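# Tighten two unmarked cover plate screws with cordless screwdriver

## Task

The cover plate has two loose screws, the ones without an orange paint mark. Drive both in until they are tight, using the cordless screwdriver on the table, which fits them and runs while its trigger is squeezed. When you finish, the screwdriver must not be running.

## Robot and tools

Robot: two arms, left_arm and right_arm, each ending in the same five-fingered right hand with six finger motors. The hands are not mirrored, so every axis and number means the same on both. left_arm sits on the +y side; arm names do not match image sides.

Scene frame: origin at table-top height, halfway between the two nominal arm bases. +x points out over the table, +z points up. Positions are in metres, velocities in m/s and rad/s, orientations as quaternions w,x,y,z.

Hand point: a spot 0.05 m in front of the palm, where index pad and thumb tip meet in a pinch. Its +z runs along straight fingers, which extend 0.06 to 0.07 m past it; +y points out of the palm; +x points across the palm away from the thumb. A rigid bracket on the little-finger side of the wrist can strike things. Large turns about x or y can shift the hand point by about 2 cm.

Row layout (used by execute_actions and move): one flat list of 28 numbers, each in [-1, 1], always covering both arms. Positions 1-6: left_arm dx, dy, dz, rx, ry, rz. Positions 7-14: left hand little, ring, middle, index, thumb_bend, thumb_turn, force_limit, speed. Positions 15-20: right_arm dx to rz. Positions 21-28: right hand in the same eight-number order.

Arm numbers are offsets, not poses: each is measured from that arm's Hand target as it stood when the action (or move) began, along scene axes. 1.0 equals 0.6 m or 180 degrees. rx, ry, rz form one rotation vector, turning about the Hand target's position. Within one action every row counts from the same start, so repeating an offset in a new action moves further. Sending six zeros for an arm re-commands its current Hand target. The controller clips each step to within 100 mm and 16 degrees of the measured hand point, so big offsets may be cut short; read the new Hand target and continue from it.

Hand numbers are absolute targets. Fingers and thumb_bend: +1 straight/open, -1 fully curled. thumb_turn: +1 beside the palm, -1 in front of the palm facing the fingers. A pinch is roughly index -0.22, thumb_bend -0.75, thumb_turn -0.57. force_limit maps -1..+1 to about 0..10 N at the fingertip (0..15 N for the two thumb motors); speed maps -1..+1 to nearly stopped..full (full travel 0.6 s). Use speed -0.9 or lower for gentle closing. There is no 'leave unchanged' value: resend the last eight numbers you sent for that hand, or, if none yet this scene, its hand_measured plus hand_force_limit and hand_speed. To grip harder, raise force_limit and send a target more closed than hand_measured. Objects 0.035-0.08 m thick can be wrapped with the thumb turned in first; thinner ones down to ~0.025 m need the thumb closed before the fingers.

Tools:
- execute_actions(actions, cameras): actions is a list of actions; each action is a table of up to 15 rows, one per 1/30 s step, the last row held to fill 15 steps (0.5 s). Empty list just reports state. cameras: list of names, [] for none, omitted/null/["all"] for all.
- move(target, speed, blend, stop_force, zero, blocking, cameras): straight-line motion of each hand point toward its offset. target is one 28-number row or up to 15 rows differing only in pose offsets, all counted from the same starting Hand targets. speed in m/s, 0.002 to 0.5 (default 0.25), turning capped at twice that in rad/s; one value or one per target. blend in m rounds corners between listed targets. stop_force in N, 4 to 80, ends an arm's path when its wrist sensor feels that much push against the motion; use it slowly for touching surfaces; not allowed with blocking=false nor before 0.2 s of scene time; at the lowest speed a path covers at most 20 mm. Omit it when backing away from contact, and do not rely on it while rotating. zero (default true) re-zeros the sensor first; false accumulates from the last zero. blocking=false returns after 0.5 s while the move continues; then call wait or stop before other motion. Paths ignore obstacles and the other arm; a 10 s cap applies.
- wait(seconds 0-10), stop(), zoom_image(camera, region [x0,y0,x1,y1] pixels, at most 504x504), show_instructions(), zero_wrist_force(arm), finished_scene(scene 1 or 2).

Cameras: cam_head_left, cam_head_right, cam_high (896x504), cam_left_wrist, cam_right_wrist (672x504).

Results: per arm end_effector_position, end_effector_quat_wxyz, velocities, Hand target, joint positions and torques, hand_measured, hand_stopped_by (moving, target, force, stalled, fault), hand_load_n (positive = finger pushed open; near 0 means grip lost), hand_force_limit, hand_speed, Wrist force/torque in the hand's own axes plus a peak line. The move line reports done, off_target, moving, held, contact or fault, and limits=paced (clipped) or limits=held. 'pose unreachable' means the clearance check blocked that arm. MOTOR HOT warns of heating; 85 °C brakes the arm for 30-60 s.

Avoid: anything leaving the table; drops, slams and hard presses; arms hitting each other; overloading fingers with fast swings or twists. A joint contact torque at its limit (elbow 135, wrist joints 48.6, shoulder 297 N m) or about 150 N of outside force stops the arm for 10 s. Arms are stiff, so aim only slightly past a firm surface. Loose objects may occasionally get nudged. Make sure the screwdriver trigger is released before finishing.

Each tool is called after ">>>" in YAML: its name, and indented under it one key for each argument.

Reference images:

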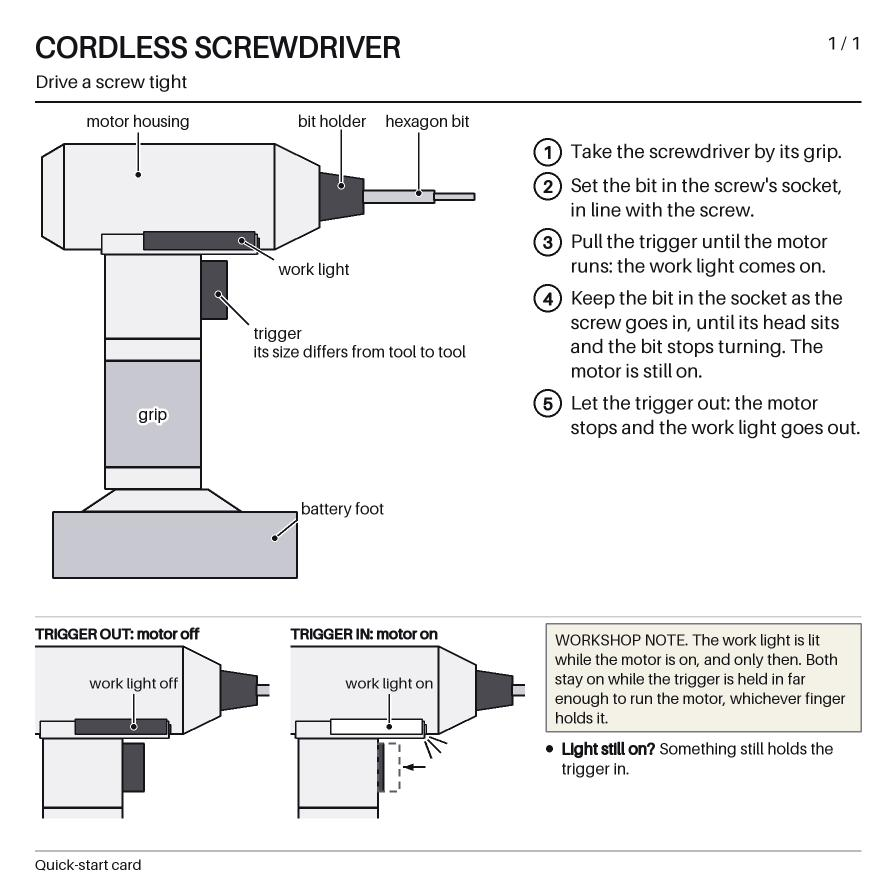

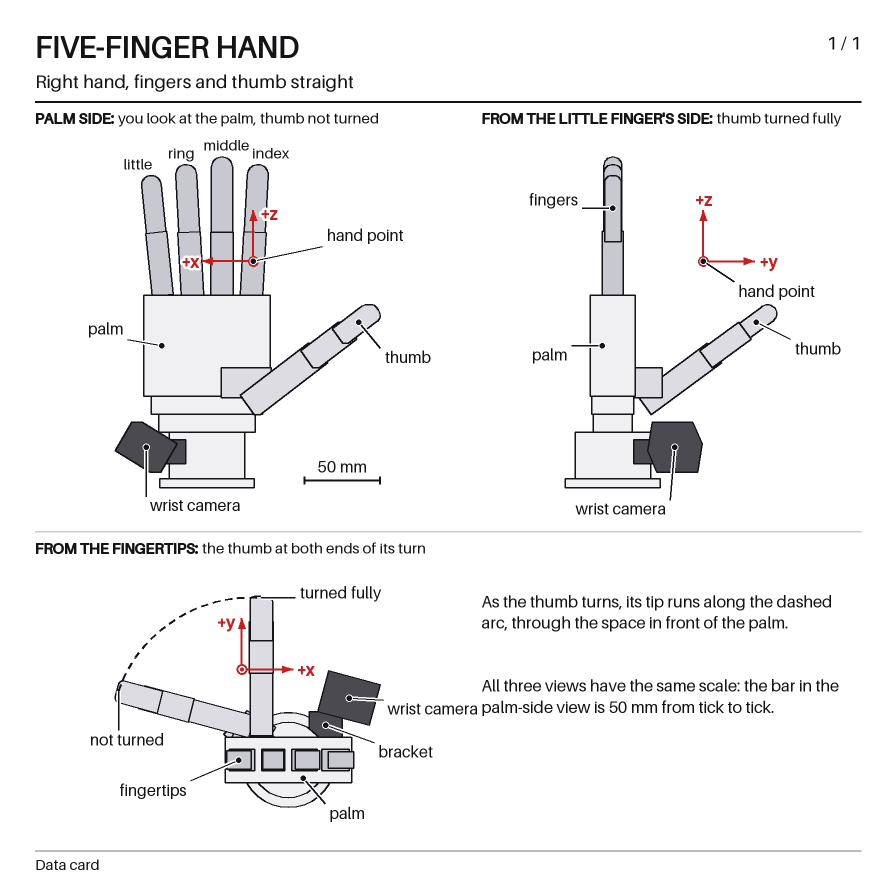

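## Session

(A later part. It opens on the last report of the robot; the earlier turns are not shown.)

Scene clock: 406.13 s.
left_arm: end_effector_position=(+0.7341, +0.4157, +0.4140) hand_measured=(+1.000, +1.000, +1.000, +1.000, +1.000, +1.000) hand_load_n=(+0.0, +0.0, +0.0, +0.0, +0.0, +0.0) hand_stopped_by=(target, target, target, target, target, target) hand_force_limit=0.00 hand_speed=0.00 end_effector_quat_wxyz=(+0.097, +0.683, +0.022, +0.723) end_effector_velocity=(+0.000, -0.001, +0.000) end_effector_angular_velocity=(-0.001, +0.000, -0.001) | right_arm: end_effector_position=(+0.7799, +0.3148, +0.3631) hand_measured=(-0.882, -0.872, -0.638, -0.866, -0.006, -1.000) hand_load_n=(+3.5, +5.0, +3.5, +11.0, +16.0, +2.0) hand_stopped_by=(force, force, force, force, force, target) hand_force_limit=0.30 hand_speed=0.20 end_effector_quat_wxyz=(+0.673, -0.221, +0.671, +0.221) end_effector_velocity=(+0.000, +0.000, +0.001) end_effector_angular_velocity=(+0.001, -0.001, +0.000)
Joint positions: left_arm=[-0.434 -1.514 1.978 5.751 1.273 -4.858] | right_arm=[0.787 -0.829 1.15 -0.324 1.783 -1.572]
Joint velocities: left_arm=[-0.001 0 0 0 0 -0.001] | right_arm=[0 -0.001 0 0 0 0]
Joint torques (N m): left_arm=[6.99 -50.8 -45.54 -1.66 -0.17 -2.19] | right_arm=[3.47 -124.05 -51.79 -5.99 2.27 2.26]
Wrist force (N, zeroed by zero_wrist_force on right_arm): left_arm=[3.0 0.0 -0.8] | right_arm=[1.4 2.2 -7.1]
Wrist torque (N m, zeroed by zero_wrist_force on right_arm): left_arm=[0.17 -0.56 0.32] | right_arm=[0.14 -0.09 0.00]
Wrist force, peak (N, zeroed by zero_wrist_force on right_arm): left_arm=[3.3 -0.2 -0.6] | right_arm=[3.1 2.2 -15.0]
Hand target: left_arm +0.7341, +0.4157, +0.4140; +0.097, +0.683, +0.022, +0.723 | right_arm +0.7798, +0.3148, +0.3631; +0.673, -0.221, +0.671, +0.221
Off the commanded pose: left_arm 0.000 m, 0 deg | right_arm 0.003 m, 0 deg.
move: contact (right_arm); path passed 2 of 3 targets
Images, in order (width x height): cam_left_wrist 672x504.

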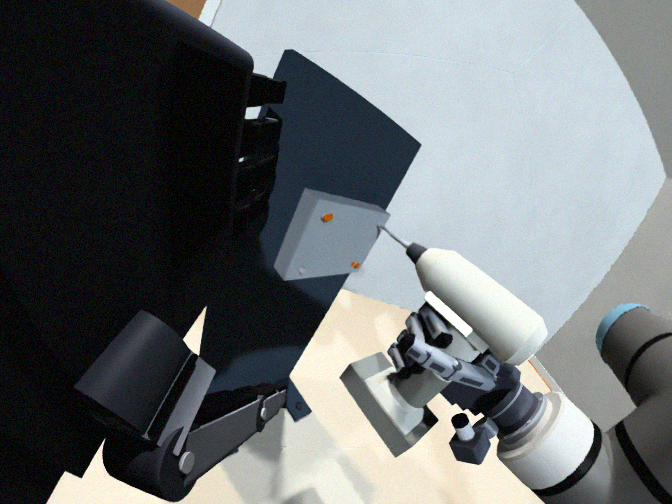

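>>> move:
  target:
    - [0,0,0,0,0,0,1,1,1,1,1,1,0,0,-0.00201,-0.00149,0,0,0,0,-0.98,-0.98,-0.98,-0.9,-0.98,-1,0.3,0.2]
    - [0,0,0,0,0,0,1,1,1,1,1,1,0,0,-0.0029,-0.00028,0,0,0,0,-0.98,-0.98,-0.98,-0.9,-0.98,-1,0.3,0.2]
    - [0,0,0,0,0,0,1,1,1,1,1,1,0,0,0.00446,0.00518,0,0,0,0,-0.98,-0.98,-0.98,-0.9,-0.98,-1,0.3,0.2]
  speed: 0.003
  stop_force: 12
  zero: false
  cameras: ["cam_left_wrist"]

>>> zoom_image:
  camera: "cam_left_wrist"
  region: [372, 218, 392, 238]

Scene clock: 408.80 s.
left_arm: end_effector_position=(+0.7341, +0.4157, +0.4140) hand_measured=(+1.000, +1.000, +1.000, +1.000, +1.000, +1.000) hand_load_n=(+0.0, +0.0, +0.0, +0.0, -0.5, +0.0) hand_stopped_by=(target, target, target, target, target, target) hand_force_limit=0.00 hand_speed=0.00 end_effector_quat_wxyz=(+0.097, +0.683, +0.022, +0.723) end_effector_velocity=(+0.000, +0.000, +0.000) end_effector_angular_velocity=(+0.000, +0.000, +0.000) | right_arm: end_effector_position=(+0.7795, +0.3158, +0.3630) hand_measured=(-0.882, -0.872, -0.638, -0.866, -0.006, -1.000) hand_load_n=(+3.0, +4.5, +3.5, +10.0, +17.0, +2.0) hand_stopped_by=(force, force, force, force, force, target) hand_force_limit=0.30 hand_speed=0.20 end_effector_quat_wxyz=(+0.673, -0.221, +0.671, +0.221) end_effector_velocity=(+0.000, +0.000, +0.001) end_effector_angular_velocity=(+0.001, +0.000, +0.000)
Joint positions: left_arm=[-0.434 -1.514 1.978 5.751 1.273 -4.858] | right_arm=[0.788 -0.827 1.148 -0.323 1.784 -1.572]
Joint velocities: left_arm=[0 0 0 0 0 0] | right_arm=[0 -0.001 0 0 0 0]
Joint torques (N m): left_arm=[5.86 -54.58 -45.39 -1.17 -0.22 -2.48] | right_arm=[3.38 -119.8 -52.51 -5.84 2 1.55]
Wrist force (N, zeroed by zero_wrist_force on right_arm): left_arm=[3.0 -0.1 -0.6] | right_arm=[1.3 0.8 -6.5]
Wrist torque (N m, zeroed by zero_wrist_force on right_arm): left_arm=[0.15 -0.56 0.31] | right_arm=[0.29 -0.11 0.05]
Wrist force, peak (N, zeroed by zero_wrist_force on right_arm): left_arm=[3.3 -0.1 -0.7] | right_arm=[3.8 0.5 -19.6]
Hand target: left_arm +0.7341, +0.4157, +0.4140; +0.097, +0.683, +0.022, +0.723 | right_arm +0.7795, +0.3158, +0.3630; +0.673, -0.221, +0.671, +0.221
Off the commanded pose: left_arm 0.000 m, 0 deg | right_arm 0.004 m, 0 deg.
move: contact (right_arm); path passed 2 of 3 targets
Images, in order (width x height): cam_left_wrist 672x504.

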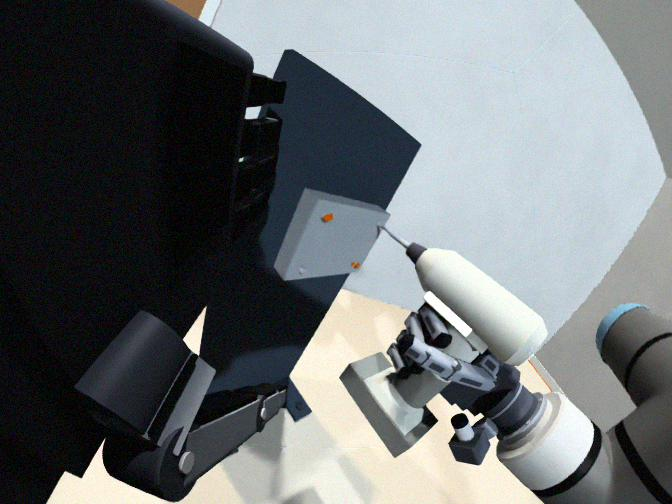

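Scaled by 25.200 from the camera's 672x504 image, which has a finer 960x720 frame.

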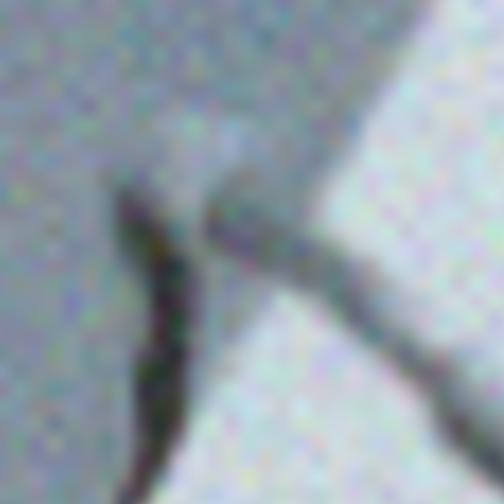

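>>> move:
  target: [0,0,0,0,0,0,1,1,1,1,1,1,0,0,-0.00134,-0.00099,0,0,0,0,-0.98,-0.98,-0.98,-0.9,-0.98,-1,0.3,0.2]
  speed: 0.01
  cameras: []

>>> move:
  target: [0,0,0,0,0,0,1,1,1,1,1,1,0,0,0.0015,-0.002,0,0,0,0,-0.98,-0.98,-0.98,-0.9,-0.98,-1,0.3,0.2]
  speed: 0.01
  cameras: []

>>> move:
  target: [0,0,0,0,0,0,1,1,1,1,1,1,0,0,-0.003,0.004,0,0,0,0,-0.98,-0.98,-0.98,-0.9,-0.98,-1,0.3,0.2]
  speed: 0.01
  cameras: []

Scene clock: 410.53 s.
left_arm: end_effector_position=(+0.7341, +0.4157, +0.4140) hand_measured=(+1.000, +1.000, +1.000, +1.000, +1.000, +1.000) hand_load_n=(+0.0, +0.0, +0.0, +0.0, +0.0, +0.0) hand_stopped_by=(target, target, target, target, target, target) hand_force_limit=0.00 hand_speed=0.00 end_effector_quat_wxyz=(+0.097, +0.683, +0.022, +0.723) end_effector_velocity=(+0.000, +0.000, +0.000) end_effector_angular_velocity=(-0.002, +0.000, +0.000) | right_arm: end_effector_position=(+0.7787, +0.3152, +0.3630) hand_measured=(-0.882, -0.872, -0.638, -0.866, -0.006, -1.000) hand_load_n=(+2.5, +4.0, +3.5, +10.5, +16.5, +3.0) hand_stopped_by=(force, force, force, force, force, target) hand_force_limit=0.30 hand_speed=0.20 end_effector_quat_wxyz=(+0.673, -0.221, +0.671, +0.221) end_effector_velocity=(+0.000, +0.000, +0.001) end_effector_angular_velocity=(+0.000, +0.000, +0.000)
Joint positions: left_arm=[-0.434 -1.514 1.978 5.751 1.273 -4.858] | right_arm=[0.788 -0.829 1.151 -0.325 1.784 -1.572]
Joint velocities: left_arm=[0 0 0 -0.001 0 -0.002] | right_arm=[0 -0.001 0 0 0 0]
Joint torques (N m): left_arm=[5.6 -53.23 -46.67 -0.95 -0.21 -2.42] | right_arm=[15.62 -120.33 -44.14 -6.46 2.02 1.6]
Wrist force (N, zeroed by zero_wrist_force on right_arm): left_arm=[2.7 -0.4 -0.5] | right_arm=[-0.1 -0.2 -0.5]
Wrist torque (N m, zeroed by zero_wrist_force on right_arm): left_arm=[0.10 -0.52 0.29] | right_arm=[0.01 0.04 -0.01]
Wrist force, peak (N, zeroed by zero_wrist_force on right_arm): left_arm=[3.4 -0.2 -0.3] | right_arm=[3.3 0.0 -16.3]
Hand target: left_arm +0.7341, +0.4157, +0.4140; +0.097, +0.683, +0.022, +0.723 | right_arm +0.7787, +0.3152, +0.3630; +0.673, -0.221, +0.671, +0.221
Off the commanded pose: left_arm 0.000 m, 0 deg | right_arm 0.000 m, 0 deg.
move: done
No camera images: "cameras" was empty.

Scene clock: 411.23 s.
left_arm: end_effector_position=(+0.7341, +0.4157, +0.4140) hand_measured=(+1.000, +1.000, +1.000, +1.000, +1.000, +1.000) hand_load_n=(+0.0, +0.0, +0.0, -0.5, +0.0, +0.0) hand_stopped_by=(target, target, target, target, target, target) hand_force_limit=0.00 hand_speed=0.00 end_effector_quat_wxyz=(+0.097, +0.683, +0.022, +0.723) end_effector_velocity=(+0.000, +0.000, +0.000) end_effector_angular_velocity=(-0.001, +0.000, +0.000) | right_arm: end_effector_position=(+0.7796, +0.3140, +0.3630) hand_measured=(-0.882, -0.872, -0.638, -0.866, -0.006, -1.000) hand_load_n=(+2.5, +4.5, +3.5, +10.5, +16.5, +3.0) hand_stopped_by=(force, force, force, force, force, target) hand_force_limit=0.30 hand_speed=0.20 end_effector_quat_wxyz=(+0.673, -0.221, +0.671, +0.221) end_effector_velocity=(+0.000, +0.000, -0.002) end_effector_angular_velocity=(-0.001, +0.001, +0.000)
Joint positions: left_arm=[-0.434 -1.514 1.978 5.751 1.273 -4.858] | right_arm=[0.786 -0.83 1.153 -0.325 1.783 -1.572]
Joint velocities: left_arm=[0 0 0 -0.001 0 -0.001] | right_arm=[0 0.002 0 0 0 0]
Joint torques (N m): left_arm=[5.53 -55.4 -47.76 -1.33 -0.08 -2.34] | right_arm=[-12.91 -121.38 -43.05 -6.45 -1.11 1.8]
Wrist force (N, zeroed by zero_wrist_force on right_arm): left_arm=[2.8 -0.3 -0.6] | right_arm=[0.1 -0.1 0.0]
Wrist torque (N m, zeroed by zero_wrist_force on right_arm): left_arm=[0.12 -0.53 0.29] | right_arm=[-0.01 -0.02 0.01]
Wrist force, peak (N, zeroed by zero_wrist_force on right_arm): left_arm=[3.3 -0.3 -0.6] | right_arm=[0.0 0.1 -0.6]
Hand target: left_arm +0.7341, +0.4157, +0.4140; +0.097, +0.683, +0.022, +0.723 | right_arm +0.7796, +0.3140, +0.3630; +0.673, -0.221, +0.671, +0.221
Off the commanded pose: left_arm 0.000 m, 0 deg | right_arm 0.000 m, 0 deg.
move: done
No camera images: "cameras" was empty.

Scene clock: 411.93 s.
left_arm: end_effector_position=(+0.7341, +0.4157, +0.4140) hand_measured=(+1.000, +1.000, +1.000, +1.000, +1.000, +1.000) hand_load_n=(+0.0, +0.0, +0.0, +0.0, +0.0, +0.0) hand_stopped_by=(target, target, target, target, target, target) hand_force_limit=0.00 hand_speed=0.00 end_effector_quat_wxyz=(+0.097, +0.683, +0.022, +0.723) end_effector_velocity=(+0.000, +0.000, +0.000) end_effector_angular_velocity=(+0.001, -0.001, -0.001) | right_arm: end_effector_position=(+0.7778, +0.3164, +0.3630) hand_measured=(-0.882, -0.872, -0.638, -0.866, -0.006, -1.000) hand_load_n=(+2.5, +4.5, +3.5, +10.5, +16.5, +2.5) hand_stopped_by=(force, force, force, force, force, target) hand_force_limit=0.30 hand_speed=0.20 end_effector_quat_wxyz=(+0.673, -0.221, +0.671, +0.221) end_effector_velocity=(+0.000, +0.000, +0.002) end_effector_angular_velocity=(+0.000, -0.001, +0.000)
Joint positions: left_arm=[-0.434 -1.514 1.978 5.751 1.273 -4.858] | right_arm=[0.79 -0.828 1.149 -0.324 1.786 -1.572]
Joint velocities: left_arm=[0 0 0 0 0 0.001] | right_arm=[0 -0.002 0 0.001 0 0]
Joint torques (N m): left_arm=[6.23 -51.76 -47.84 -1.26 -0.44 -2.65] | right_arm=[6.58 -110.39 -49.91 -2.02 1.17 1.49]
Wrist force (N, zeroed by zero_wrist_force on right_arm): left_arm=[3.0 -0.2 -0.6] | right_arm=[0.0 0.0 -0.3]
Wrist torque (N m, zeroed by zero_wrist_force on right_arm): left_arm=[0.14 -0.55 0.30] | right_arm=[0.01 0.01 0.00]
Wrist force, peak (N, zeroed by zero_wrist_force on right_arm): left_arm=[3.3 -0.2 -0.7] | right_arm=[0.2 -0.1 -0.6]
Hand target: left_arm +0.7341, +0.4157, +0.4140; +0.097, +0.683, +0.022, +0.723 | right_arm +0.7778, +0.3164, +0.3630; +0.673, -0.221, +0.671, +0.221
Off the commanded pose: left_arm 0.000 m, 0 deg | right_arm 0.000 m, 0 deg.
move: done
No camera images: "cameras" was empty.

>>> move:
  target:
    - [0,0,0,0,0,0,1,1,1,1,1,1,0,0,-0.00201,-0.00149,0,0,0,0,-0.98,-0.98,-0.98,-0.9,-0.98,-1,0.3,0.2]
    - [0,0,0,0,0,0,1,1,1,1,1,1,0,0,-0.00083,-0.00308,0.002,0,0,0,-0.98,-0.98,-0.98,-0.9,-0.98,-1,0.3,0.2]
    - [0,0,0,0,0,0,1,1,1,1,1,1,0,0,0.00453,0.00088,0.002,0,0,0,-0.98,-0.98,-0.98,-0.9,-0.98,-1,0.3,0.2]
  speed: [0.01,0.01,0.003]
  stop_force: 4
  zero: false
  cameras: ["cam_left_wrist"]

>>> zoom_image:
  camera: "cam_left_wrist"
  region: [372, 218, 392, 238]

Scene clock: 414.33 s.
left_arm: end_effector_position=(+0.7341, +0.4157, +0.4140) hand_measured=(+1.000, +1.000, +1.000, +1.000, +1.000, +1.000) hand_load_n=(+0.0, +0.0, +0.0, +0.0, +0.0, +0.0) hand_stopped_by=(target, target, target, target, target, target) hand_force_limit=0.00 hand_speed=0.00 end_effector_quat_wxyz=(+0.097, +0.683, +0.022, +0.723) end_effector_velocity=(+0.000, +0.000, +0.000) end_effector_angular_velocity=(+0.001, +0.000, +0.000) | right_arm: end_effector_position=(+0.7788, +0.3156, +0.3642) hand_measured=(-0.882, -0.872, -0.638, -0.866, -0.006, -1.000) hand_load_n=(+2.5, +4.5, +3.5, +10.5, +16.5, +2.5) hand_stopped_by=(force, force, force, force, force, target) hand_force_limit=0.30 hand_speed=0.20 end_effector_quat_wxyz=(+0.673, -0.221, +0.671, +0.221) end_effector_velocity=(+0.000, +0.000, -0.001) end_effector_angular_velocity=(-0.001, +0.001, +0.000)
Joint positions: left_arm=[-0.434 -1.514 1.978 5.751 1.273 -4.858] | right_arm=[0.788 -0.829 1.149 -0.322 1.784 -1.572]
Joint velocities: left_arm=[0 0 0 0 0 0.001] | right_arm=[0 0.001 0 0.001 0 0]
Joint torques (N m): left_arm=[5.05 -55.13 -47.73 -1.41 -0.43 -2.1] | right_arm=[-7.86 -125.15 -45.25 -6.83 1.19 0.77]
Wrist force (N, zeroed by zero_wrist_force on right_arm): left_arm=[3.0 -0.4 -0.7] | right_arm=[1.0 0.2 -5.8]
Wrist torque (N m, zeroed by zero_wrist_force on right_arm): left_arm=[0.11 -0.56 0.30] | right_arm=[0.21 -0.06 0.03]
Wrist force, peak (N, zeroed by zero_wrist_force on right_arm): left_arm=[3.3 -0.5 -0.8] | right_arm=[2.3 0.3 -12.5]
Hand target: left_arm +0.7341, +0.4157, +0.4140; +0.097, +0.683, +0.022, +0.723 | right_arm +0.7787, +0.3156, +0.3642; +0.673, -0.221, +0.671, +0.221
Off the commanded pose: left_arm 0.000 m, 0 deg | right_arm 0.002 m, 0 deg.
move: contact (right_arm); path passed 2 of 3 targets
Images, in order (width x height): cam_left_wrist 672x504.

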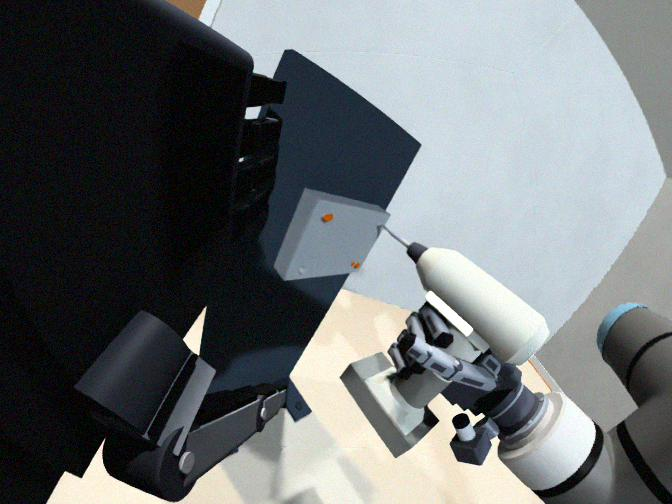

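Scaled by 25.200 from the camera's 672x504 image, which has a finer 960x720 frame.

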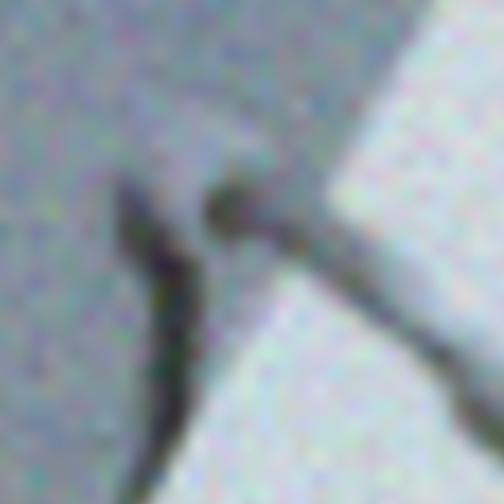

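>>> move:
  target:
    - [0,0,0,0,0,0,1,1,1,1,1,1,0,0,-0.00402,-0.00297,0,0,0,0,-0.98,-0.98,-0.98,-0.9,-0.98,-1,0.3,0.2]
    - [0,0,0,0,0,0,1,1,1,1,1,1,0,0,0.0039,-0.01369,0,0,0,0,-0.98,-0.98,-0.98,-0.9,-0.98,-1,0.3,0.2]
    - [0,0,0,0,0,0,1,1,1,1,1,1,0,0,0.0102,-0.00904,0,0,0,0,-0.98,-0.98,-0.98,-0.9,-0.98,-1,0.3,0.2]
    - [0,0,0,0,0,0,1,1,1,1,1,1,0,0,0.00426,-0.001,0,0,0,0,-0.98,-0.98,-0.98,-0.9,-0.98,-1,0.3,0.2]
  speed: [0.02,0.02,0.005,0.003]
  stop_force: 4
  zero: false
  cameras: ["cam_left_wrist"]

>>> zoom_image:
  camera: "cam_left_wrist"
  region: [372, 215, 412, 245]

Scene clock: 419.00 s.
left_arm: end_effector_position=(+0.7341, +0.4157, +0.4140) hand_measured=(+1.000, +1.000, +1.000, +1.000, +1.000, +1.000) hand_load_n=(-0.5, +0.0, +0.0, +0.0, +0.0, +0.0) hand_stopped_by=(target, target, target, target, target, target) hand_force_limit=0.00 hand_speed=0.00 end_effector_quat_wxyz=(+0.097, +0.683, +0.022, +0.723) end_effector_velocity=(+0.000, +0.000, +0.000) end_effector_angular_velocity=(-0.001, +0.000, -0.001) | right_arm: end_effector_position=(+0.7827, +0.3132, +0.3642) hand_measured=(-0.882, -0.872, -0.638, -0.866, -0.006, -1.000) hand_load_n=(+3.0, +5.0, +4.0, +11.0, +16.5, +3.0) hand_stopped_by=(force, force, force, force, force, target) hand_force_limit=0.30 hand_speed=0.20 end_effector_quat_wxyz=(+0.673, -0.221, +0.671, +0.221) end_effector_velocity=(+0.000, +0.000, +0.000) end_effector_angular_velocity=(-0.001, +0.001, +0.000)
Joint positions: left_arm=[-0.434 -1.514 1.978 5.751 1.273 -4.858] | right_arm=[0.783 -0.829 1.149 -0.322 1.78 -1.572]
Joint velocities: left_arm=[0 0 0 0 0.001 -0.001] | right_arm=[0 0 0 0.001 0 0]
Joint torques (N m): left_arm=[7.15 -56.08 -47.88 -1.24 0.04 -1.87] | right_arm=[-7.94 -122.06 -43.58 -6.36 -1.63 0.69]
Wrist force (N, zeroed by zero_wrist_force on right_arm): left_arm=[3.1 -0.2 -0.5] | right_arm=[-0.3 -3.7 -0.5]
Wrist torque (N m, zeroed by zero_wrist_force on right_arm): left_arm=[0.13 -0.57 0.32] | right_arm=[0.23 -0.06 0.07]
Wrist force, peak (N, zeroed by zero_wrist_force on right_arm): left_arm=[3.4 -0.4 -0.3] | right_arm=[1.4 -0.1 -6.4]
Hand target: left_arm +0.7341, +0.4157, +0.4140; +0.097, +0.683, +0.022, +0.723 | right_arm +0.7827, +0.3132, +0.3642; +0.673, -0.221, +0.671, +0.221
Off the commanded pose: left_arm 0.000 m, 0 deg | right_arm 0.002 m, 0 deg.
move: contact (right_arm); path passed 3 of 4 targets
Images, in order (width x height): cam_left_wrist 672x504.

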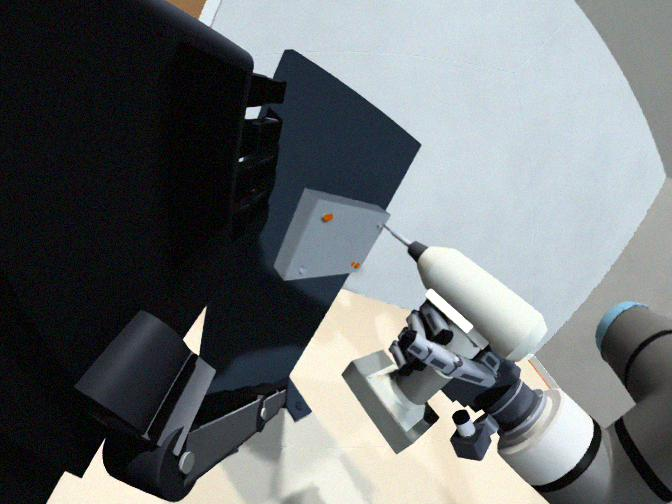

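Scaled by 12.600 from the camera's 672x504 image, which has a finer 960x720 frame.

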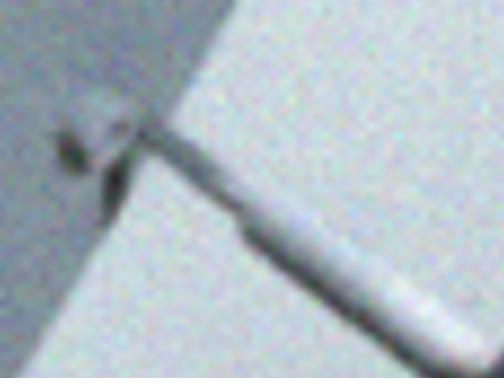

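>>> move:
  target:
    - [0,0,0,0,0,0,1,1,1,1,1,1,0,0,-0.00536,-0.00396,0,0,0,0,-0.98,-0.98,-0.98,-0.9,-0.98,-1,0.3,0.2]
    - [0,0,0,0,0,0,1,1,1,1,1,1,0,0,-0.01783,0.01292,0,0,0,0,-0.98,-0.98,-0.98,-0.9,-0.98,-1,0.3,0.2]
    - [0,0,0,0,0,0,1,1,1,1,1,1,0,0,-0.01247,0.01688,0,0,0,0,-0.98,-0.98,-0.98,-0.9,-0.98,-1,0.3,0.2]
    - [0,0,0,0,0,0,1,1,1,1,1,1,0,0,-0.00653,0.00884,0,0,0,0,-0.98,-0.98,-0.98,-0.9,-0.98,-1,0.3,0.2]
  speed: [0.02,0.02,0.005,0.003]
  stop_force: 4
  zero: false
  cameras: ["cam_left_wrist"]

>>> zoom_image:
  camera: "cam_left_wrist"
  region: [372, 215, 412, 245]

Scene clock: 424.43 s.
left_arm: end_effector_position=(+0.7341, +0.4157, +0.4140) hand_measured=(+1.000, +1.000, +1.000, +1.000, +1.000, +1.000) hand_load_n=(+0.0, +0.0, +0.0, +0.0, +0.0, +0.0) hand_stopped_by=(target, target, target, target, target, target) hand_force_limit=0.00 hand_speed=0.00 end_effector_quat_wxyz=(+0.097, +0.683, +0.022, +0.723) end_effector_velocity=(+0.000, +0.001, -0.001) end_effector_angular_velocity=(+0.000, +0.001, +0.002) | right_arm: end_effector_position=(+0.7787, +0.3185, +0.3642) hand_measured=(-0.882, -0.872, -0.638, -0.866, -0.006, -1.000) hand_load_n=(+5.0, +6.5, +4.0, +11.5, +15.0, +1.5) hand_stopped_by=(force, force, force, force, force, target) hand_force_limit=0.30 hand_speed=0.20 end_effector_quat_wxyz=(+0.673, -0.221, +0.671, +0.221) end_effector_velocity=(+0.000, +0.000, -0.001) end_effector_angular_velocity=(+0.000, -0.001, +0.000)
Joint positions: left_arm=[-0.434 -1.514 1.978 5.751 1.273 -4.858] | right_arm=[0.79 -0.825 1.141 -0.319 1.787 -1.572]
Joint velocities: left_arm=[0.001 0.001 0 0 0 -0.001] | right_arm=[0 0.002 0 -0.002 0 0]
Joint torques (N m): left_arm=[6.26 -55 -50.8 -1.95 -0.05 -1.93] | right_arm=[10.02 -104.74 -48.43 -1.37 3 0.95]
Wrist force (N, zeroed by zero_wrist_force on right_arm): left_arm=[3.0 -0.3 -0.4] | right_arm=[-1.9 3.5 0.2]
Wrist torque (N m, zeroed by zero_wrist_force on right_arm): left_arm=[0.11 -0.56 0.31] | right_arm=[-0.34 -0.24 -0.19]
Wrist force, peak (N, zeroed by zero_wrist_force on right_arm): left_arm=[3.4 0.1 -1.1] | right_arm=[-4.0 3.8 0.2]
Hand target: left_arm +0.7341, +0.4157, +0.4140; +0.097, +0.683, +0.022, +0.723 | right_arm +0.7787, +0.3185, +0.3643; +0.673, -0.221, +0.671, +0.221
Off the commanded pose: left_arm 0.000 m, 0 deg | right_arm 0.000 m, 0 deg.
move: contact (right_arm); path passed 3 of 4 targets
Images, in order (width x height): cam_left_wrist 672x504.

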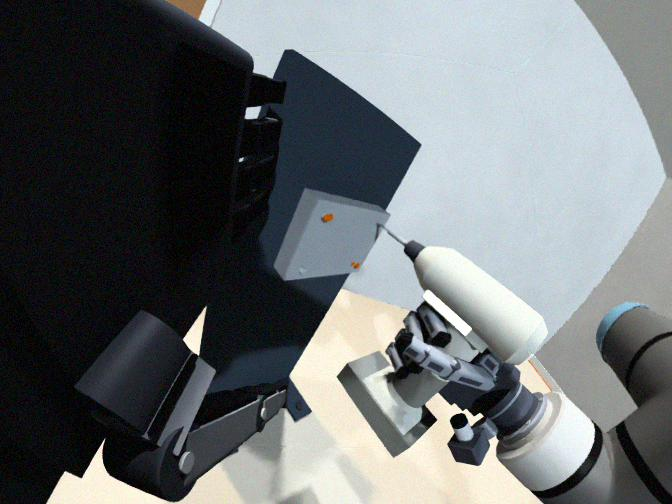

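Scaled by 12.600 from the camera's 672x504 image, which has a finer 960x720 frame.

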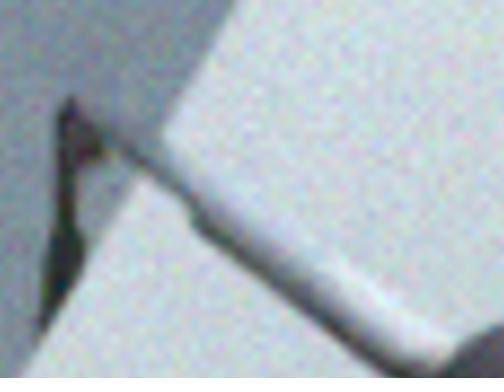

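>>> move:
  target:
    - [0,0,0,0,0,0,1,1,1,1,1,1,0,0,-0.00586,-0.00329,0,0,0,0,-0.98,-0.98,-0.98,-0.9,-0.98,-1,0.3,0.2]
    - [0,0,0,0,0,0,1,1,1,1,1,1,0,0,-0.00207,-0.00841,0.01,0,0,0,-0.98,-0.98,-0.98,-0.9,-0.98,-1,0.3,0.2]
    - [0,0,0,0,0,0,1,1,1,1,1,1,0,0,0.00329,-0.00445,0.01,0,0,0,-0.98,-0.98,-0.98,-0.9,-0.98,-1,0.3,0.2]
    - [0,0,0,0,0,0,1,1,1,1,1,1,0,0,0.00329,-0.00445,0,0,0,0,-0.98,-0.98,-0.98,-0.9,-0.98,-1,0.3,0.2]
  speed: [0.02,0.02,0.005,0.003]
  stop_force: 4
  zero: false
  cameras: ["cam_left_wrist"]

>>> zoom_image:
  camera: "cam_left_wrist"
  region: [372, 215, 412, 245]

Scene clock: 427.87 s.
left_arm: end_effector_position=(+0.7341, +0.4157, +0.4140) hand_measured=(+1.000, +1.000, +1.000, +1.000, +1.000, +1.000) hand_load_n=(+0.0, +0.0, +0.0, +0.0, +0.0, +0.0) hand_stopped_by=(target, target, target, target, target, target) hand_force_limit=0.00 hand_speed=0.00 end_effector_quat_wxyz=(+0.097, +0.683, +0.022, +0.723) end_effector_velocity=(+0.000, +0.001, +0.001) end_effector_angular_velocity=(-0.003, -0.001, +0.000) | right_arm: end_effector_position=(+0.7807, +0.3159, +0.3666) hand_measured=(-0.882, -0.872, -0.638, -0.866, -0.006, -1.000) hand_load_n=(+5.0, +6.0, +3.5, +10.0, +16.5, +1.5) hand_stopped_by=(force, force, force, force, force, target) hand_force_limit=0.30 hand_speed=0.20 end_effector_quat_wxyz=(+0.673, -0.221, +0.671, +0.221) end_effector_velocity=(+0.000, +0.000, +0.000) end_effector_angular_velocity=(-0.001, +0.000, +0.000)
Joint positions: left_arm=[-0.434 -1.514 1.978 5.751 1.273 -4.858] | right_arm=[0.787 -0.828 1.143 -0.317 1.783 -1.572]
Joint velocities: left_arm=[0.001 -0.001 0 -0.001 0.001 -0.003] | right_arm=[0 0 0 0.001 0 0]
Joint torques (N m): left_arm=[3.84 -52.29 -50.72 -2.12 0.79 -2.03] | right_arm=[-6.56 -116.64 -48.94 -0.52 0.4 1.55]
Wrist force (N, zeroed by zero_wrist_force on right_arm): left_arm=[2.9 -0.3 -1.0] | right_arm=[-4.2 -1.6 -0.4]
Wrist torque (N m, zeroed by zero_wrist_force on right_arm): left_arm=[0.15 -0.54 0.31] | right_arm=[0.13 -0.29 -0.15]
Wrist force, peak (N, zeroed by zero_wrist_force on right_arm): left_arm=[3.4 -0.3 -0.6] | right_arm=[-5.1 -2.7 -0.3]
Hand target: left_arm +0.7341, +0.4157, +0.4140; +0.097, +0.683, +0.022, +0.723 | right_arm +0.7807, +0.3159, +0.3667; +0.673, -0.221, +0.671, +0.221
Off the commanded pose: left_arm 0.000 m, 0 deg | right_arm 0.002 m, 0 deg.
move: contact (right_arm); path passed 3 of 4 targets
Images, in order (width x height): cam_left_wrist 672x504.

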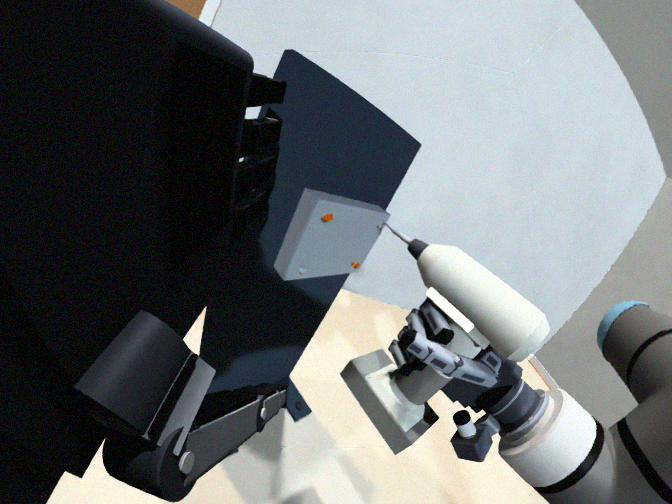

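Scaled by 12.600 from the camera's 672x504 image, which has a finer 960x720 frame.

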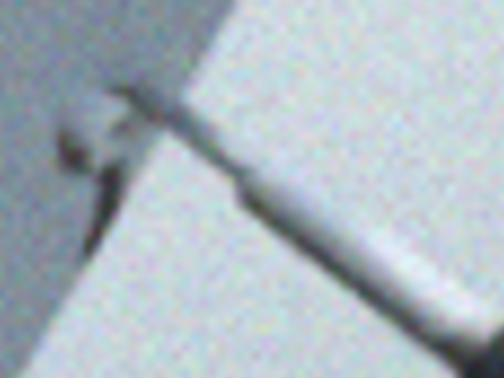

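>>> move:
  target:
    - [0,0,0,0,0,0,1,1,1,1,1,1,0,0,-0.00536,-0.00396,0.0008,0,0,0,-0.98,-0.98,-0.98,-0.9,-0.98,-1,0.3,0.2]
    - [0,0,0,0,0,0,1,1,1,1,1,1,0,0,-0.00536,-0.00396,-0.02,0,0,0,-0.98,-0.98,-0.98,-0.9,-0.98,-1,0.3,0.2]
    - [0,0,0,0,0,0,1,1,1,1,1,1,0,0,0,0,-0.02,0,0,0,-0.98,-0.98,-0.98,-0.9,-0.98,-1,0.3,0.2]
    - [0,0,0,0,0,0,1,1,1,1,1,1,0,0,0,0,-0.0075,0,0,0,-0.98,-0.98,-0.98,-0.9,-0.98,-1,0.3,0.2]
  speed: [0.02,0.02,0.005,0.003]
  stop_force: 4
  zero: false
  cameras: ["cam_left_wrist"]

>>> zoom_image:
  camera: "cam_left_wrist"
  region: [372, 215, 412, 245]

Scene clock: 432.50 s.
left_arm: end_effector_position=(+0.7341, +0.4157, +0.4140) hand_measured=(+1.000, +1.000, +1.000, +1.000, +1.000, +1.000) hand_load_n=(+0.0, +0.5, +0.0, +0.0, +0.0, +0.0) hand_stopped_by=(target, target, target, target, target, target) hand_force_limit=0.00 hand_speed=0.00 end_effector_quat_wxyz=(+0.097, +0.683, +0.022, +0.723) end_effector_velocity=(+0.000, -0.001, +0.001) end_effector_angular_velocity=(-0.001, -0.001, -0.002) | right_arm: end_effector_position=(+0.7807, +0.3159, +0.3592) hand_measured=(-0.882, -0.872, -0.638, -0.866, -0.006, -1.000) hand_load_n=(+1.5, +4.0, +4.0, +12.5, +15.0, +4.0) hand_stopped_by=(force, force, force, force, force, target) hand_force_limit=0.30 hand_speed=0.20 end_effector_quat_wxyz=(+0.673, -0.221, +0.671, +0.221) end_effector_velocity=(+0.000, +0.000, -0.001) end_effector_angular_velocity=(+0.000, +0.001, +0.000)
Joint positions: left_arm=[-0.434 -1.514 1.978 5.751 1.273 -4.858] | right_arm=[0.787 -0.824 1.149 -0.328 1.783 -1.572]
Joint velocities: left_arm=[-0.001 -0.001 0 0 0.001 -0.001] | right_arm=[0 0.001 0 0 0 0.001]
Joint torques (N m): left_arm=[4.68 -53.43 -51.64 -2.44 0.02 -1.71] | right_arm=[-11.4 -113.37 -46.7 -7 0.26 0.89]
Wrist force (N, zeroed by zero_wrist_force on right_arm): left_arm=[3.0 -0.2 -0.8] | right_arm=[3.8 1.6 -0.1]
Wrist torque (N m, zeroed by zero_wrist_force on right_arm): left_arm=[0.15 -0.56 0.31] | right_arm=[-0.09 0.33 0.13]
Wrist force, peak (N, zeroed by zero_wrist_force on right_arm): left_arm=[3.5 -0.3 -0.9] | right_arm=[-4.7 -2.6 -0.1]
Hand target: left_arm +0.7341, +0.4157, +0.4140; +0.097, +0.683, +0.022, +0.723 | right_arm +0.7807, +0.3159, +0.3592; +0.673, -0.221, +0.671, +0.221
Off the commanded pose: left_arm 0.000 m, 0 deg | right_arm 0.003 m, 0 deg.
move: contact (right_arm); path passed 3 of 4 targets
Images, in order (width x height): cam_left_wrist 672x504.

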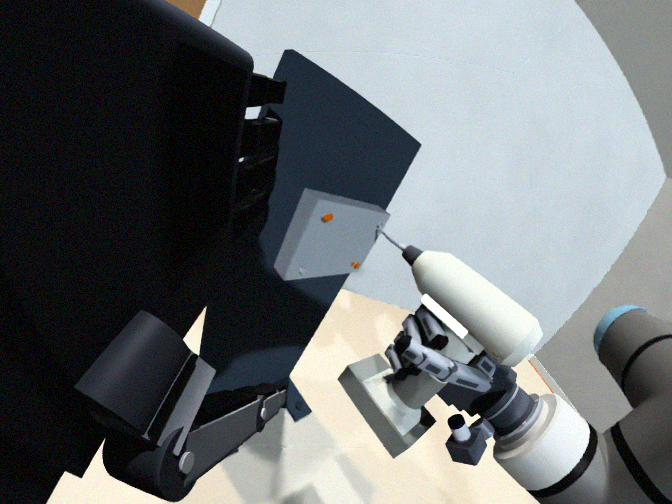

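Scaled by 12.600 from the camera's 672x504 image, which has a finer 960x720 frame.

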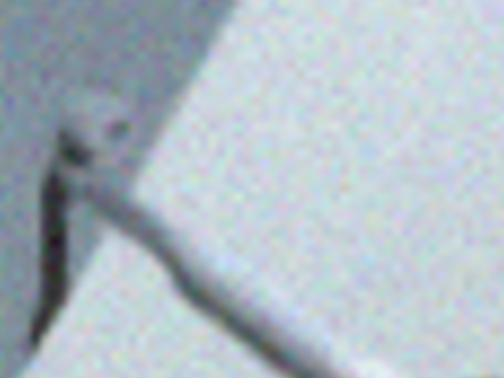

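>>> move:
  target:
    - [0,0,0,0,0,0,1,1,1,1,1,1,0,0,-0.00536,-0.00396,-0.0008,0,0,0,-0.98,-0.98,-0.98,-0.9,-0.98,-1,0.3,0.2]
    - [0,0,0,0,0,0,1,1,1,1,1,1,0,0,-0.00536,-0.00396,0.00617,0,0,0,-0.98,-0.98,-0.98,-0.9,-0.98,-1,0.3,0.2]
    - [0,0,0,0,0,0,1,1,1,1,1,1,0,0,0.00402,0.00297,0.00617,0,0,0,-0.98,-0.98,-0.98,-0.9,-0.98,-1,0.3,0.2]
  speed: [0.02,0.02,0.003]
  stop_force: 5
  zero: false
  cameras: ["cam_left_wrist"]

>>> zoom_image:
  camera: "cam_left_wrist"
  region: [372, 215, 412, 245]

Scene clock: 435.20 s.
left_arm: end_effector_position=(+0.7341, +0.4157, +0.4140) hand_measured=(+1.000, +1.000, +1.000, +1.000, +1.000, +1.000) hand_load_n=(+0.0, +0.0, +0.0, +0.0, +0.0, +0.0) hand_stopped_by=(target, target, target, target, target, target) hand_force_limit=0.00 hand_speed=0.00 end_effector_quat_wxyz=(+0.097, +0.683, +0.022, +0.723) end_effector_velocity=(+0.000, +0.000, +0.000) end_effector_angular_velocity=(-0.001, +0.000, +0.000) | right_arm: end_effector_position=(+0.7797, +0.3151, +0.3629) hand_measured=(-0.882, -0.872, -0.638, -0.866, -0.006, -1.000) hand_load_n=(+3.5, +5.0, +3.5, +11.0, +16.0, +2.5) hand_stopped_by=(force, force, force, force, force, target) hand_force_limit=0.30 hand_speed=0.20 end_effector_quat_wxyz=(+0.673, -0.221, +0.671, +0.221) end_effector_velocity=(+0.000, +0.000, -0.002) end_effector_angular_velocity=(+0.000, +0.000, +0.000)
Joint positions: left_arm=[-0.434 -1.514 1.978 5.751 1.273 -4.858] | right_arm=[0.787 -0.828 1.15 -0.324 1.783 -1.572]
Joint velocities: left_arm=[-0.001 0 0 0 -0.001 -0.001] | right_arm=[0 0.002 0 -0.001 0 0]
Joint torques (N m): left_arm=[5.24 -54.2 -51.29 -2.39 0.02 -2.15] | right_arm=[-2.6 -122.5 -45.01 -6.37 1.36 0.46]
Wrist force (N, zeroed by zero_wrist_force on right_arm): left_arm=[3.0 -0.2 -0.8] | right_arm=[1.3 1.0 -7.3]
Wrist torque (N m, zeroed by zero_wrist_force on right_arm): left_arm=[0.15 -0.56 0.31] | right_arm=[0.26 -0.15 0.02]
Wrist force, peak (N, zeroed by zero_wrist_force on right_arm): left_arm=[3.4 0.2 -0.8] | right_arm=[1.1 0.7 -12.8]
Hand target: left_arm +0.7341, +0.4157, +0.4140; +0.097, +0.683, +0.022, +0.723 | right_arm +0.7796, +0.3151, +0.3629; +0.673, -0.221, +0.671, +0.221
Off the commanded pose: left_arm 0.000 m, 0 deg | right_arm 0.004 m, 0 deg.
move: contact (right_arm); path passed 2 of 3 targets
Images, in order (width x height): cam_left_wrist 672x504.

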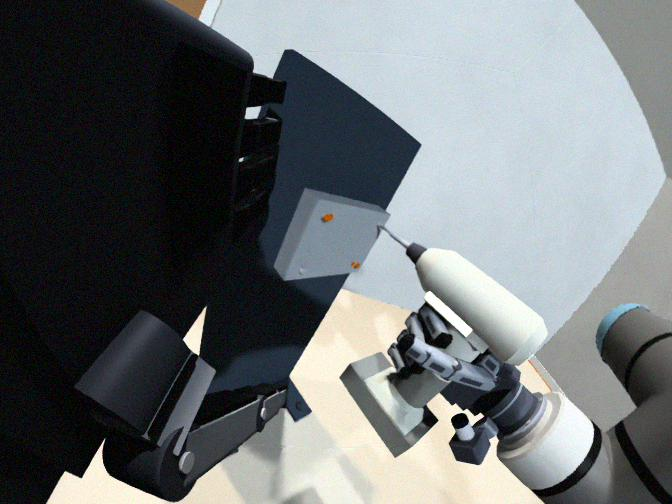

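Scaled by 12.600 from the camera's 672x504 image, which has a finer 960x720 frame.

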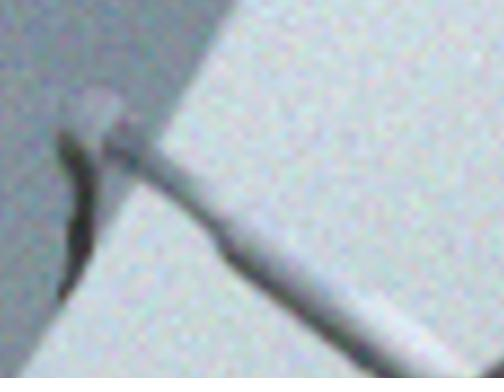

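>>> move:
  target:
    - [0,0,0,0,0,0,1,1,1,1,1,1,0,0,-0.00201,-0.00149,0,0,0,0,-0.98,-0.98,-0.98,-0.9,-0.98,-1,0.3,0.2]
    - [0,0,0,0,0,0,1,1,1,1,1,1,0,0,-0.00246,-0.00089,0.0002,0,0,0,-0.98,-0.98,-0.98,-0.9,-0.98,-1,0.3,0.2]
    - [0,0,0,0,0,0,1,1,1,1,1,1,0,0,0.0049,0.00456,0.0002,0,0,0,-0.98,-0.98,-0.98,-0.9,-0.98,-1,0.3,0.2]
  speed: [0.02,0.02,0.003]
  stop_force: 8
  zero: false
  cameras: ["cam_left_wrist"]

>>> zoom_image:
  camera: "cam_left_wrist"
  region: [372, 218, 392, 238]

Scene clock: 437.37 s.
left_arm: end_effector_position=(+0.7341, +0.4157, +0.4140) hand_measured=(+1.000, +1.000, +1.000, +1.000, +1.000, +1.000) hand_load_n=(+0.0, +0.0, +0.5, +0.0, +0.0, +0.0) hand_stopped_by=(target, target, target, target, target, target) hand_force_limit=0.00 hand_speed=0.00 end_effector_quat_wxyz=(+0.097, +0.683, +0.022, +0.723) end_effector_velocity=(+0.000, +0.000, +0.000) end_effector_angular_velocity=(+0.002, -0.001, -0.001) | right_arm: end_effector_position=(+0.7795, +0.3156, +0.3630) hand_measured=(-0.882, -0.872, -0.638, -0.866, -0.006, -1.000) hand_load_n=(+2.5, +4.5, +3.5, +10.5, +16.5, +2.5) hand_stopped_by=(force, force, force, force, force, target) hand_force_limit=0.30 hand_speed=0.20 end_effector_quat_wxyz=(+0.673, -0.221, +0.671, +0.221) end_effector_velocity=(+0.000, +0.000, +0.002) end_effector_angular_velocity=(+0.001, -0.001, +0.000)
Joint positions: left_arm=[-0.434 -1.514 1.978 5.751 1.273 -4.858] | right_arm=[0.788 -0.828 1.149 -0.323 1.784 -1.572]
Joint velocities: left_arm=[-0.001 0 0 -0.001 0 0.003] | right_arm=[0 -0.001 0 -0.001 0 0]
Joint torques (N m): left_arm=[6.25 -54.09 -50.05 -2.39 0.08 -2] | right_arm=[3.57 -118.2 -51.23 -6.5 1.8 0.15]
Wrist force (N, zeroed by zero_wrist_force on right_arm): left_arm=[3.1 -0.4 -0.8] | right_arm=[2.6 0.7 -14.2]
Wrist torque (N m, zeroed by zero_wrist_force on right_arm): left_arm=[0.12 -0.56 0.31] | right_arm=[0.66 -0.20 0.09]
Wrist force, peak (N, zeroed by zero_wrist_force on right_arm): left_arm=[3.4 -0.2 -0.9] | right_arm=[2.8 0.6 -15.4]
Hand target: left_arm +0.7341, +0.4157, +0.4140; +0.097, +0.683, +0.022, +0.723 | right_arm +0.7795, +0.3157, +0.3630; +0.673, -0.221, +0.671, +0.221
Off the commanded pose: left_arm 0.000 m, 0 deg | right_arm 0.004 m, 0 deg.
move: contact (right_arm); path passed 2 of 3 targets
Images, in order (width x height): cam_left_wrist 672x504.

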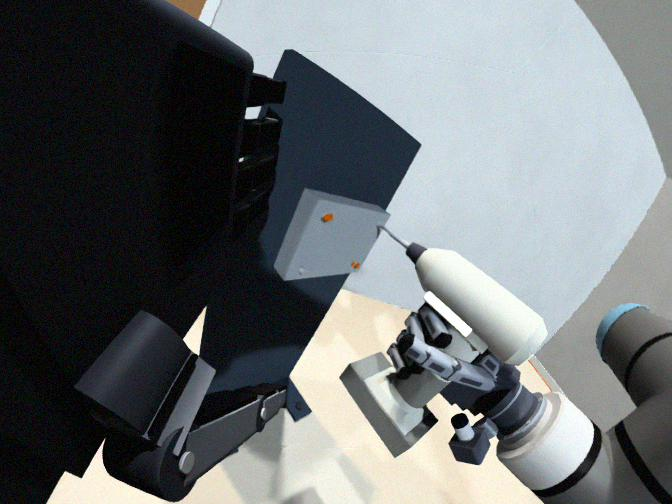

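Scaled by 25.200 from the camera's 672x504 image, which has a finer 960x720 frame.

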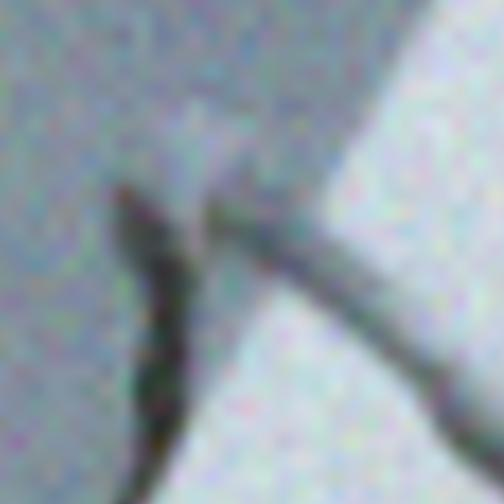

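>>> move:
  target:
    - [0,0,0,0,0,0,1,1,1,1,1,1,0,0,-0.0004,0.00054,0,0,0,0,-0.98,-0.98,-0.98,-0.9,-0.98,-1,0.3,0.2]
    - [0,0,0,0,0,0,1,1,1,1,1,1,0,0,0,0,0.00067,0,0,0,-0.98,-0.98,-0.98,-0.9,-0.98,-1,0.3,0.2]
    - [0,0,0,0,0,0,1,1,1,1,1,1,0,0,0.0004,-0.00054,0,0,0,0,-0.98,-0.98,-0.98,-0.9,-0.98,-1,0.3,0.2]
    - [0,0,0,0,0,0,1,1,1,1,1,1,0,0,0,0,-0.00067,0,0,0,-0.98,-0.98,-0.98,-0.9,-0.98,-1,0.3,0.2]
    - [0,0,0,0,0,0,1,1,1,1,1,1,0,0,0,0,0,0,0,0,-0.98,-0.98,-0.98,-0.9,-0.98,-1,0.3,0.2]
  speed: 0.003
  cameras: []

Scene clock: 438.70 s.
left_arm: end_effector_position=(+0.7341, +0.4157, +0.4140) hand_measured=(+1.000, +1.000, +1.000, +1.000, +1.000, +1.000) hand_load_n=(+0.0, +0.0, +0.0, +0.0, +0.0, +0.0) hand_stopped_by=(target, target, target, target, target, target) hand_force_limit=0.00 hand_speed=0.00 end_effector_quat_wxyz=(+0.097, +0.683, +0.022, +0.723) end_effector_velocity=(+0.000, +0.000, +0.000) end_effector_angular_velocity=(+0.001, +0.000, +0.001) | right_arm: end_effector_position=(+0.7796, +0.3156, +0.3629) hand_measured=(-0.882, -0.872, -0.638, -0.866, -0.006, -1.000) hand_load_n=(+3.0, +4.5, +4.0, +10.0, +16.5, +2.5) hand_stopped_by=(force, force, force, force, force, target) hand_force_limit=0.30 hand_speed=0.20 end_effector_quat_wxyz=(+0.673, -0.221, +0.671, +0.221) end_effector_velocity=(+0.000, +0.000, +0.001) end_effector_angular_velocity=(+0.001, -0.001, +0.000)
Joint positions: left_arm=[-0.434 -1.514 1.978 5.751 1.273 -4.858] | right_arm=[0.788 -0.828 1.149 -0.323 1.784 -1.572]
Joint velocities: left_arm=[0.001 0 0 0 0 0.001] | right_arm=[0 0 -0.001 0 0 0]
Joint torques (N m): left_arm=[5.38 -51.43 -51.15 -2.72 0.06 -1.61] | right_arm=[7.98 -124.05 -53.66 -3.96 2.32 0.22]
Wrist force (N, zeroed by zero_wrist_force on right_arm): left_arm=[2.8 -0.2 -0.7] | right_arm=[1.4 0.6 -7.4]
Wrist torque (N m, zeroed by zero_wrist_force on right_arm): left_arm=[0.13 -0.54 0.29] | right_arm=[0.30 -0.10 0.02]
Wrist force, peak (N, zeroed by zero_wrist_force on right_arm): left_arm=[3.5 -0.4 -0.6] | right_arm=[4.6 0.0 -15.3]
Hand target: left_arm +0.7341, +0.4157, +0.4140; +0.097, +0.683, +0.022, +0.723 | right_arm +0.7795, +0.3157, +0.3630; +0.673, -0.221, +0.671, +0.221
Off the commanded pose: left_arm 0.000 m, 0 deg | right_arm 0.000 m, 0 deg.
move: done
No camera images: "cameras" was empty.

>>> move:
  target: [0,0,0,0,0,0,1,1,1,1,1,1,0,0,0.00402,0.00297,0,0,0,0,-0.98,-0.98,-0.98,-0.9,-0.98,-1,0.3,0.2]
  speed: 0.003
  stop_force: 12
  zero: false
  cameras: []

>>> move:
  target:
    - [0,0,0,0,0,0,1,1,1,1,1,1,0,0,-0.0005,0.00067,0,0,0,0,-0.98,-0.98,-0.98,-0.9,-0.98,-1,0.3,0.2]
    - [0,0,0,0,0,0,1,1,1,1,1,1,0,0,0,0,0.00084,0,0,0,-0.98,-0.98,-0.98,-0.9,-0.98,-1,0.3,0.2]
    - [0,0,0,0,0,0,1,1,1,1,1,1,0,0,0.0005,-0.00067,0,0,0,0,-0.98,-0.98,-0.98,-0.9,-0.98,-1,0.3,0.2]
    - [0,0,0,0,0,0,1,1,1,1,1,1,0,0,0,0,-0.00084,0,0,0,-0.98,-0.98,-0.98,-0.9,-0.98,-1,0.3,0.2]
    - [0,0,0,0,0,0,1,1,1,1,1,1,0,0,0,0,0,0,0,0,-0.98,-0.98,-0.98,-0.9,-0.98,-1,0.3,0.2]
  speed: 0.003
  cameras: ["cam_left_wrist"]

>>> zoom_image:
  camera: "cam_left_wrist"
  region: [372, 218, 392, 238]

Scene clock: 439.73 s.
left_arm: end_effector_position=(+0.7341, +0.4157, +0.4140) hand_measured=(+1.000, +1.000, +1.000, +1.000, +1.000, +1.000) hand_load_n=(+0.0, +0.0, +0.0, +0.0, +0.0, +0.0) hand_stopped_by=(target, target, target, target, target, target) hand_force_limit=0.00 hand_speed=0.00 end_effector_quat_wxyz=(+0.097, +0.683, +0.022, +0.723) end_effector_velocity=(+0.000, +0.000, +0.000) end_effector_angular_velocity=(+0.001, +0.000, +0.000) | right_arm: end_effector_position=(+0.7795, +0.3157, +0.3630) hand_measured=(-0.882, -0.872, -0.638, -0.866, -0.006, -1.000) hand_load_n=(+2.5, +4.5, +3.5, +10.5, +16.5, +2.5) hand_stopped_by=(force, force, force, force, force, target) hand_force_limit=0.30 hand_speed=0.20 end_effector_quat_wxyz=(+0.673, -0.221, +0.671, +0.221) end_effector_velocity=(+0.000, +0.000, -0.001) end_effector_angular_velocity=(-0.001, +0.001, +0.000)
Joint positions: left_arm=[-0.434 -1.514 1.978 5.751 1.273 -4.858] | right_arm=[0.788 -0.827 1.149 -0.323 1.784 -1.572]
Joint velocities: left_arm=[0 0 0 0 0.001 0.001] | right_arm=[0 0.001 0 0.001 0 0]
Joint torques (N m): left_arm=[5.32 -53.47 -51.02 -2.74 -0.14 -1.74] | right_arm=[0.07 -117.59 -50.84 -6.88 1.38 0.42]
Wrist force (N, zeroed by zero_wrist_force on right_arm): left_arm=[3.0 -0.2 -0.7] | right_arm=[3.0 0.3 -15.4]
Wrist torque (N m, zeroed by zero_wrist_force on right_arm): left_arm=[0.14 -0.56 0.31] | right_arm=[0.57 -0.12 0.05]
Wrist force, peak (N, zeroed by zero_wrist_force on right_arm): left_arm=[3.4 -0.3 -0.5] | right_arm=[4.0 1.3 -17.1]
Hand target: left_arm +0.7341, +0.4157, +0.4140; +0.097, +0.683, +0.022, +0.723 | right_arm +0.7796, +0.3157, +0.3630; +0.673, -0.221, +0.671, +0.221
Off the commanded pose: left_arm 0.000 m, 0 deg | right_arm 0.003 m, 0 deg.
move: contact (right_arm)
No camera images: "cameras" was empty.

Scene clock: 441.00 s.
left_arm: end_effector_position=(+0.7341, +0.4157, +0.4140) hand_measured=(+1.000, +1.000, +1.000, +1.000, +1.000, +1.000) hand_load_n=(+0.0, +0.0, +0.0, +0.0, +0.0, +0.0) hand_stopped_by=(target, target, target, target, target, target) hand_force_limit=0.00 hand_speed=0.00 end_effector_quat_wxyz=(+0.097, +0.683, +0.022, +0.723) end_effector_velocity=(+0.000, +0.000, +0.000) end_effector_angular_velocity=(+0.000, +0.000, +0.001) | right_arm: end_effector_position=(+0.7796, +0.3157, +0.3630) hand_measured=(-0.882, -0.872, -0.638, -0.866, -0.006, -1.000) hand_load_n=(+2.5, +4.5, +3.5, +10.0, +16.5, +2.5) hand_stopped_by=(force, force, force, force, force, target) hand_force_limit=0.30 hand_speed=0.20 end_effector_quat_wxyz=(+0.673, -0.221, +0.671, +0.221) end_effector_velocity=(-0.001, +0.000, -0.001) end_effector_angular_velocity=(+0.000, +0.001, +0.000)
Joint positions: left_arm=[-0.434 -1.514 1.978 5.751 1.273 -4.858] | right_arm=[0.788 -0.827 1.148 -0.323 1.784 -1.572]
Joint velocities: left_arm=[0.001 0.001 0 0 0 0] | right_arm=[0.001 0 0 0.001 0 0]
Joint torques (N m): left_arm=[6.02 -52.8 -50.87 -2.62 0.27 -1.71] | right_arm=[3.04 -119.59 -54.91 -4.94 2.19 0.38]
Wrist force (N, zeroed by zero_wrist_force on right_arm): left_arm=[3.0 -0.5 -1.0] | right_arm=[3.3 0.5 -16.0]
Wrist torque (N m, zeroed by zero_wrist_force on right_arm): left_arm=[0.13 -0.55 0.30] | right_arm=[0.58 -0.17 0.05]
Wrist force, peak (N, zeroed by zero_wrist_force on right_arm): left_arm=[3.5 -0.4 -0.7] | right_arm=[5.2 1.1 -17.1]
Hand target: left_arm +0.7341, +0.4157, +0.4140; +0.097, +0.683, +0.022, +0.723 | right_arm +0.7796, +0.3157, +0.3630; +0.673, -0.221, +0.671, +0.221
Off the commanded pose: left_arm 0.000 m, 0 deg | right_arm 0.000 m, 0 deg.
move: done
Images, in order (width x height): cam_left_wrist 672x504.

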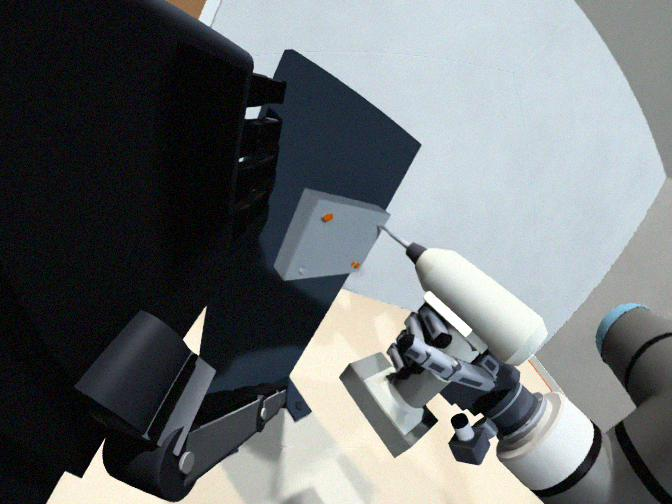

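Scaled by 25.200 from the camera's 672x504 image, which has a finer 960x720 frame.

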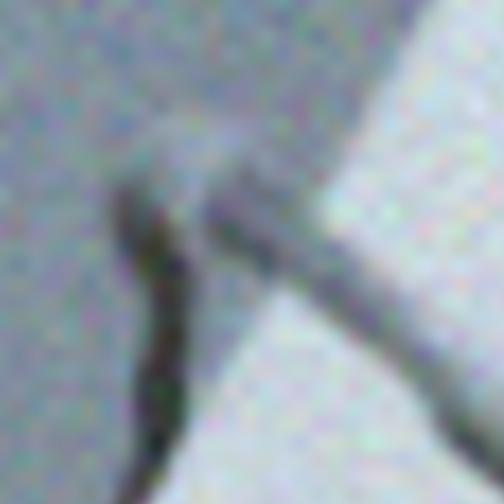

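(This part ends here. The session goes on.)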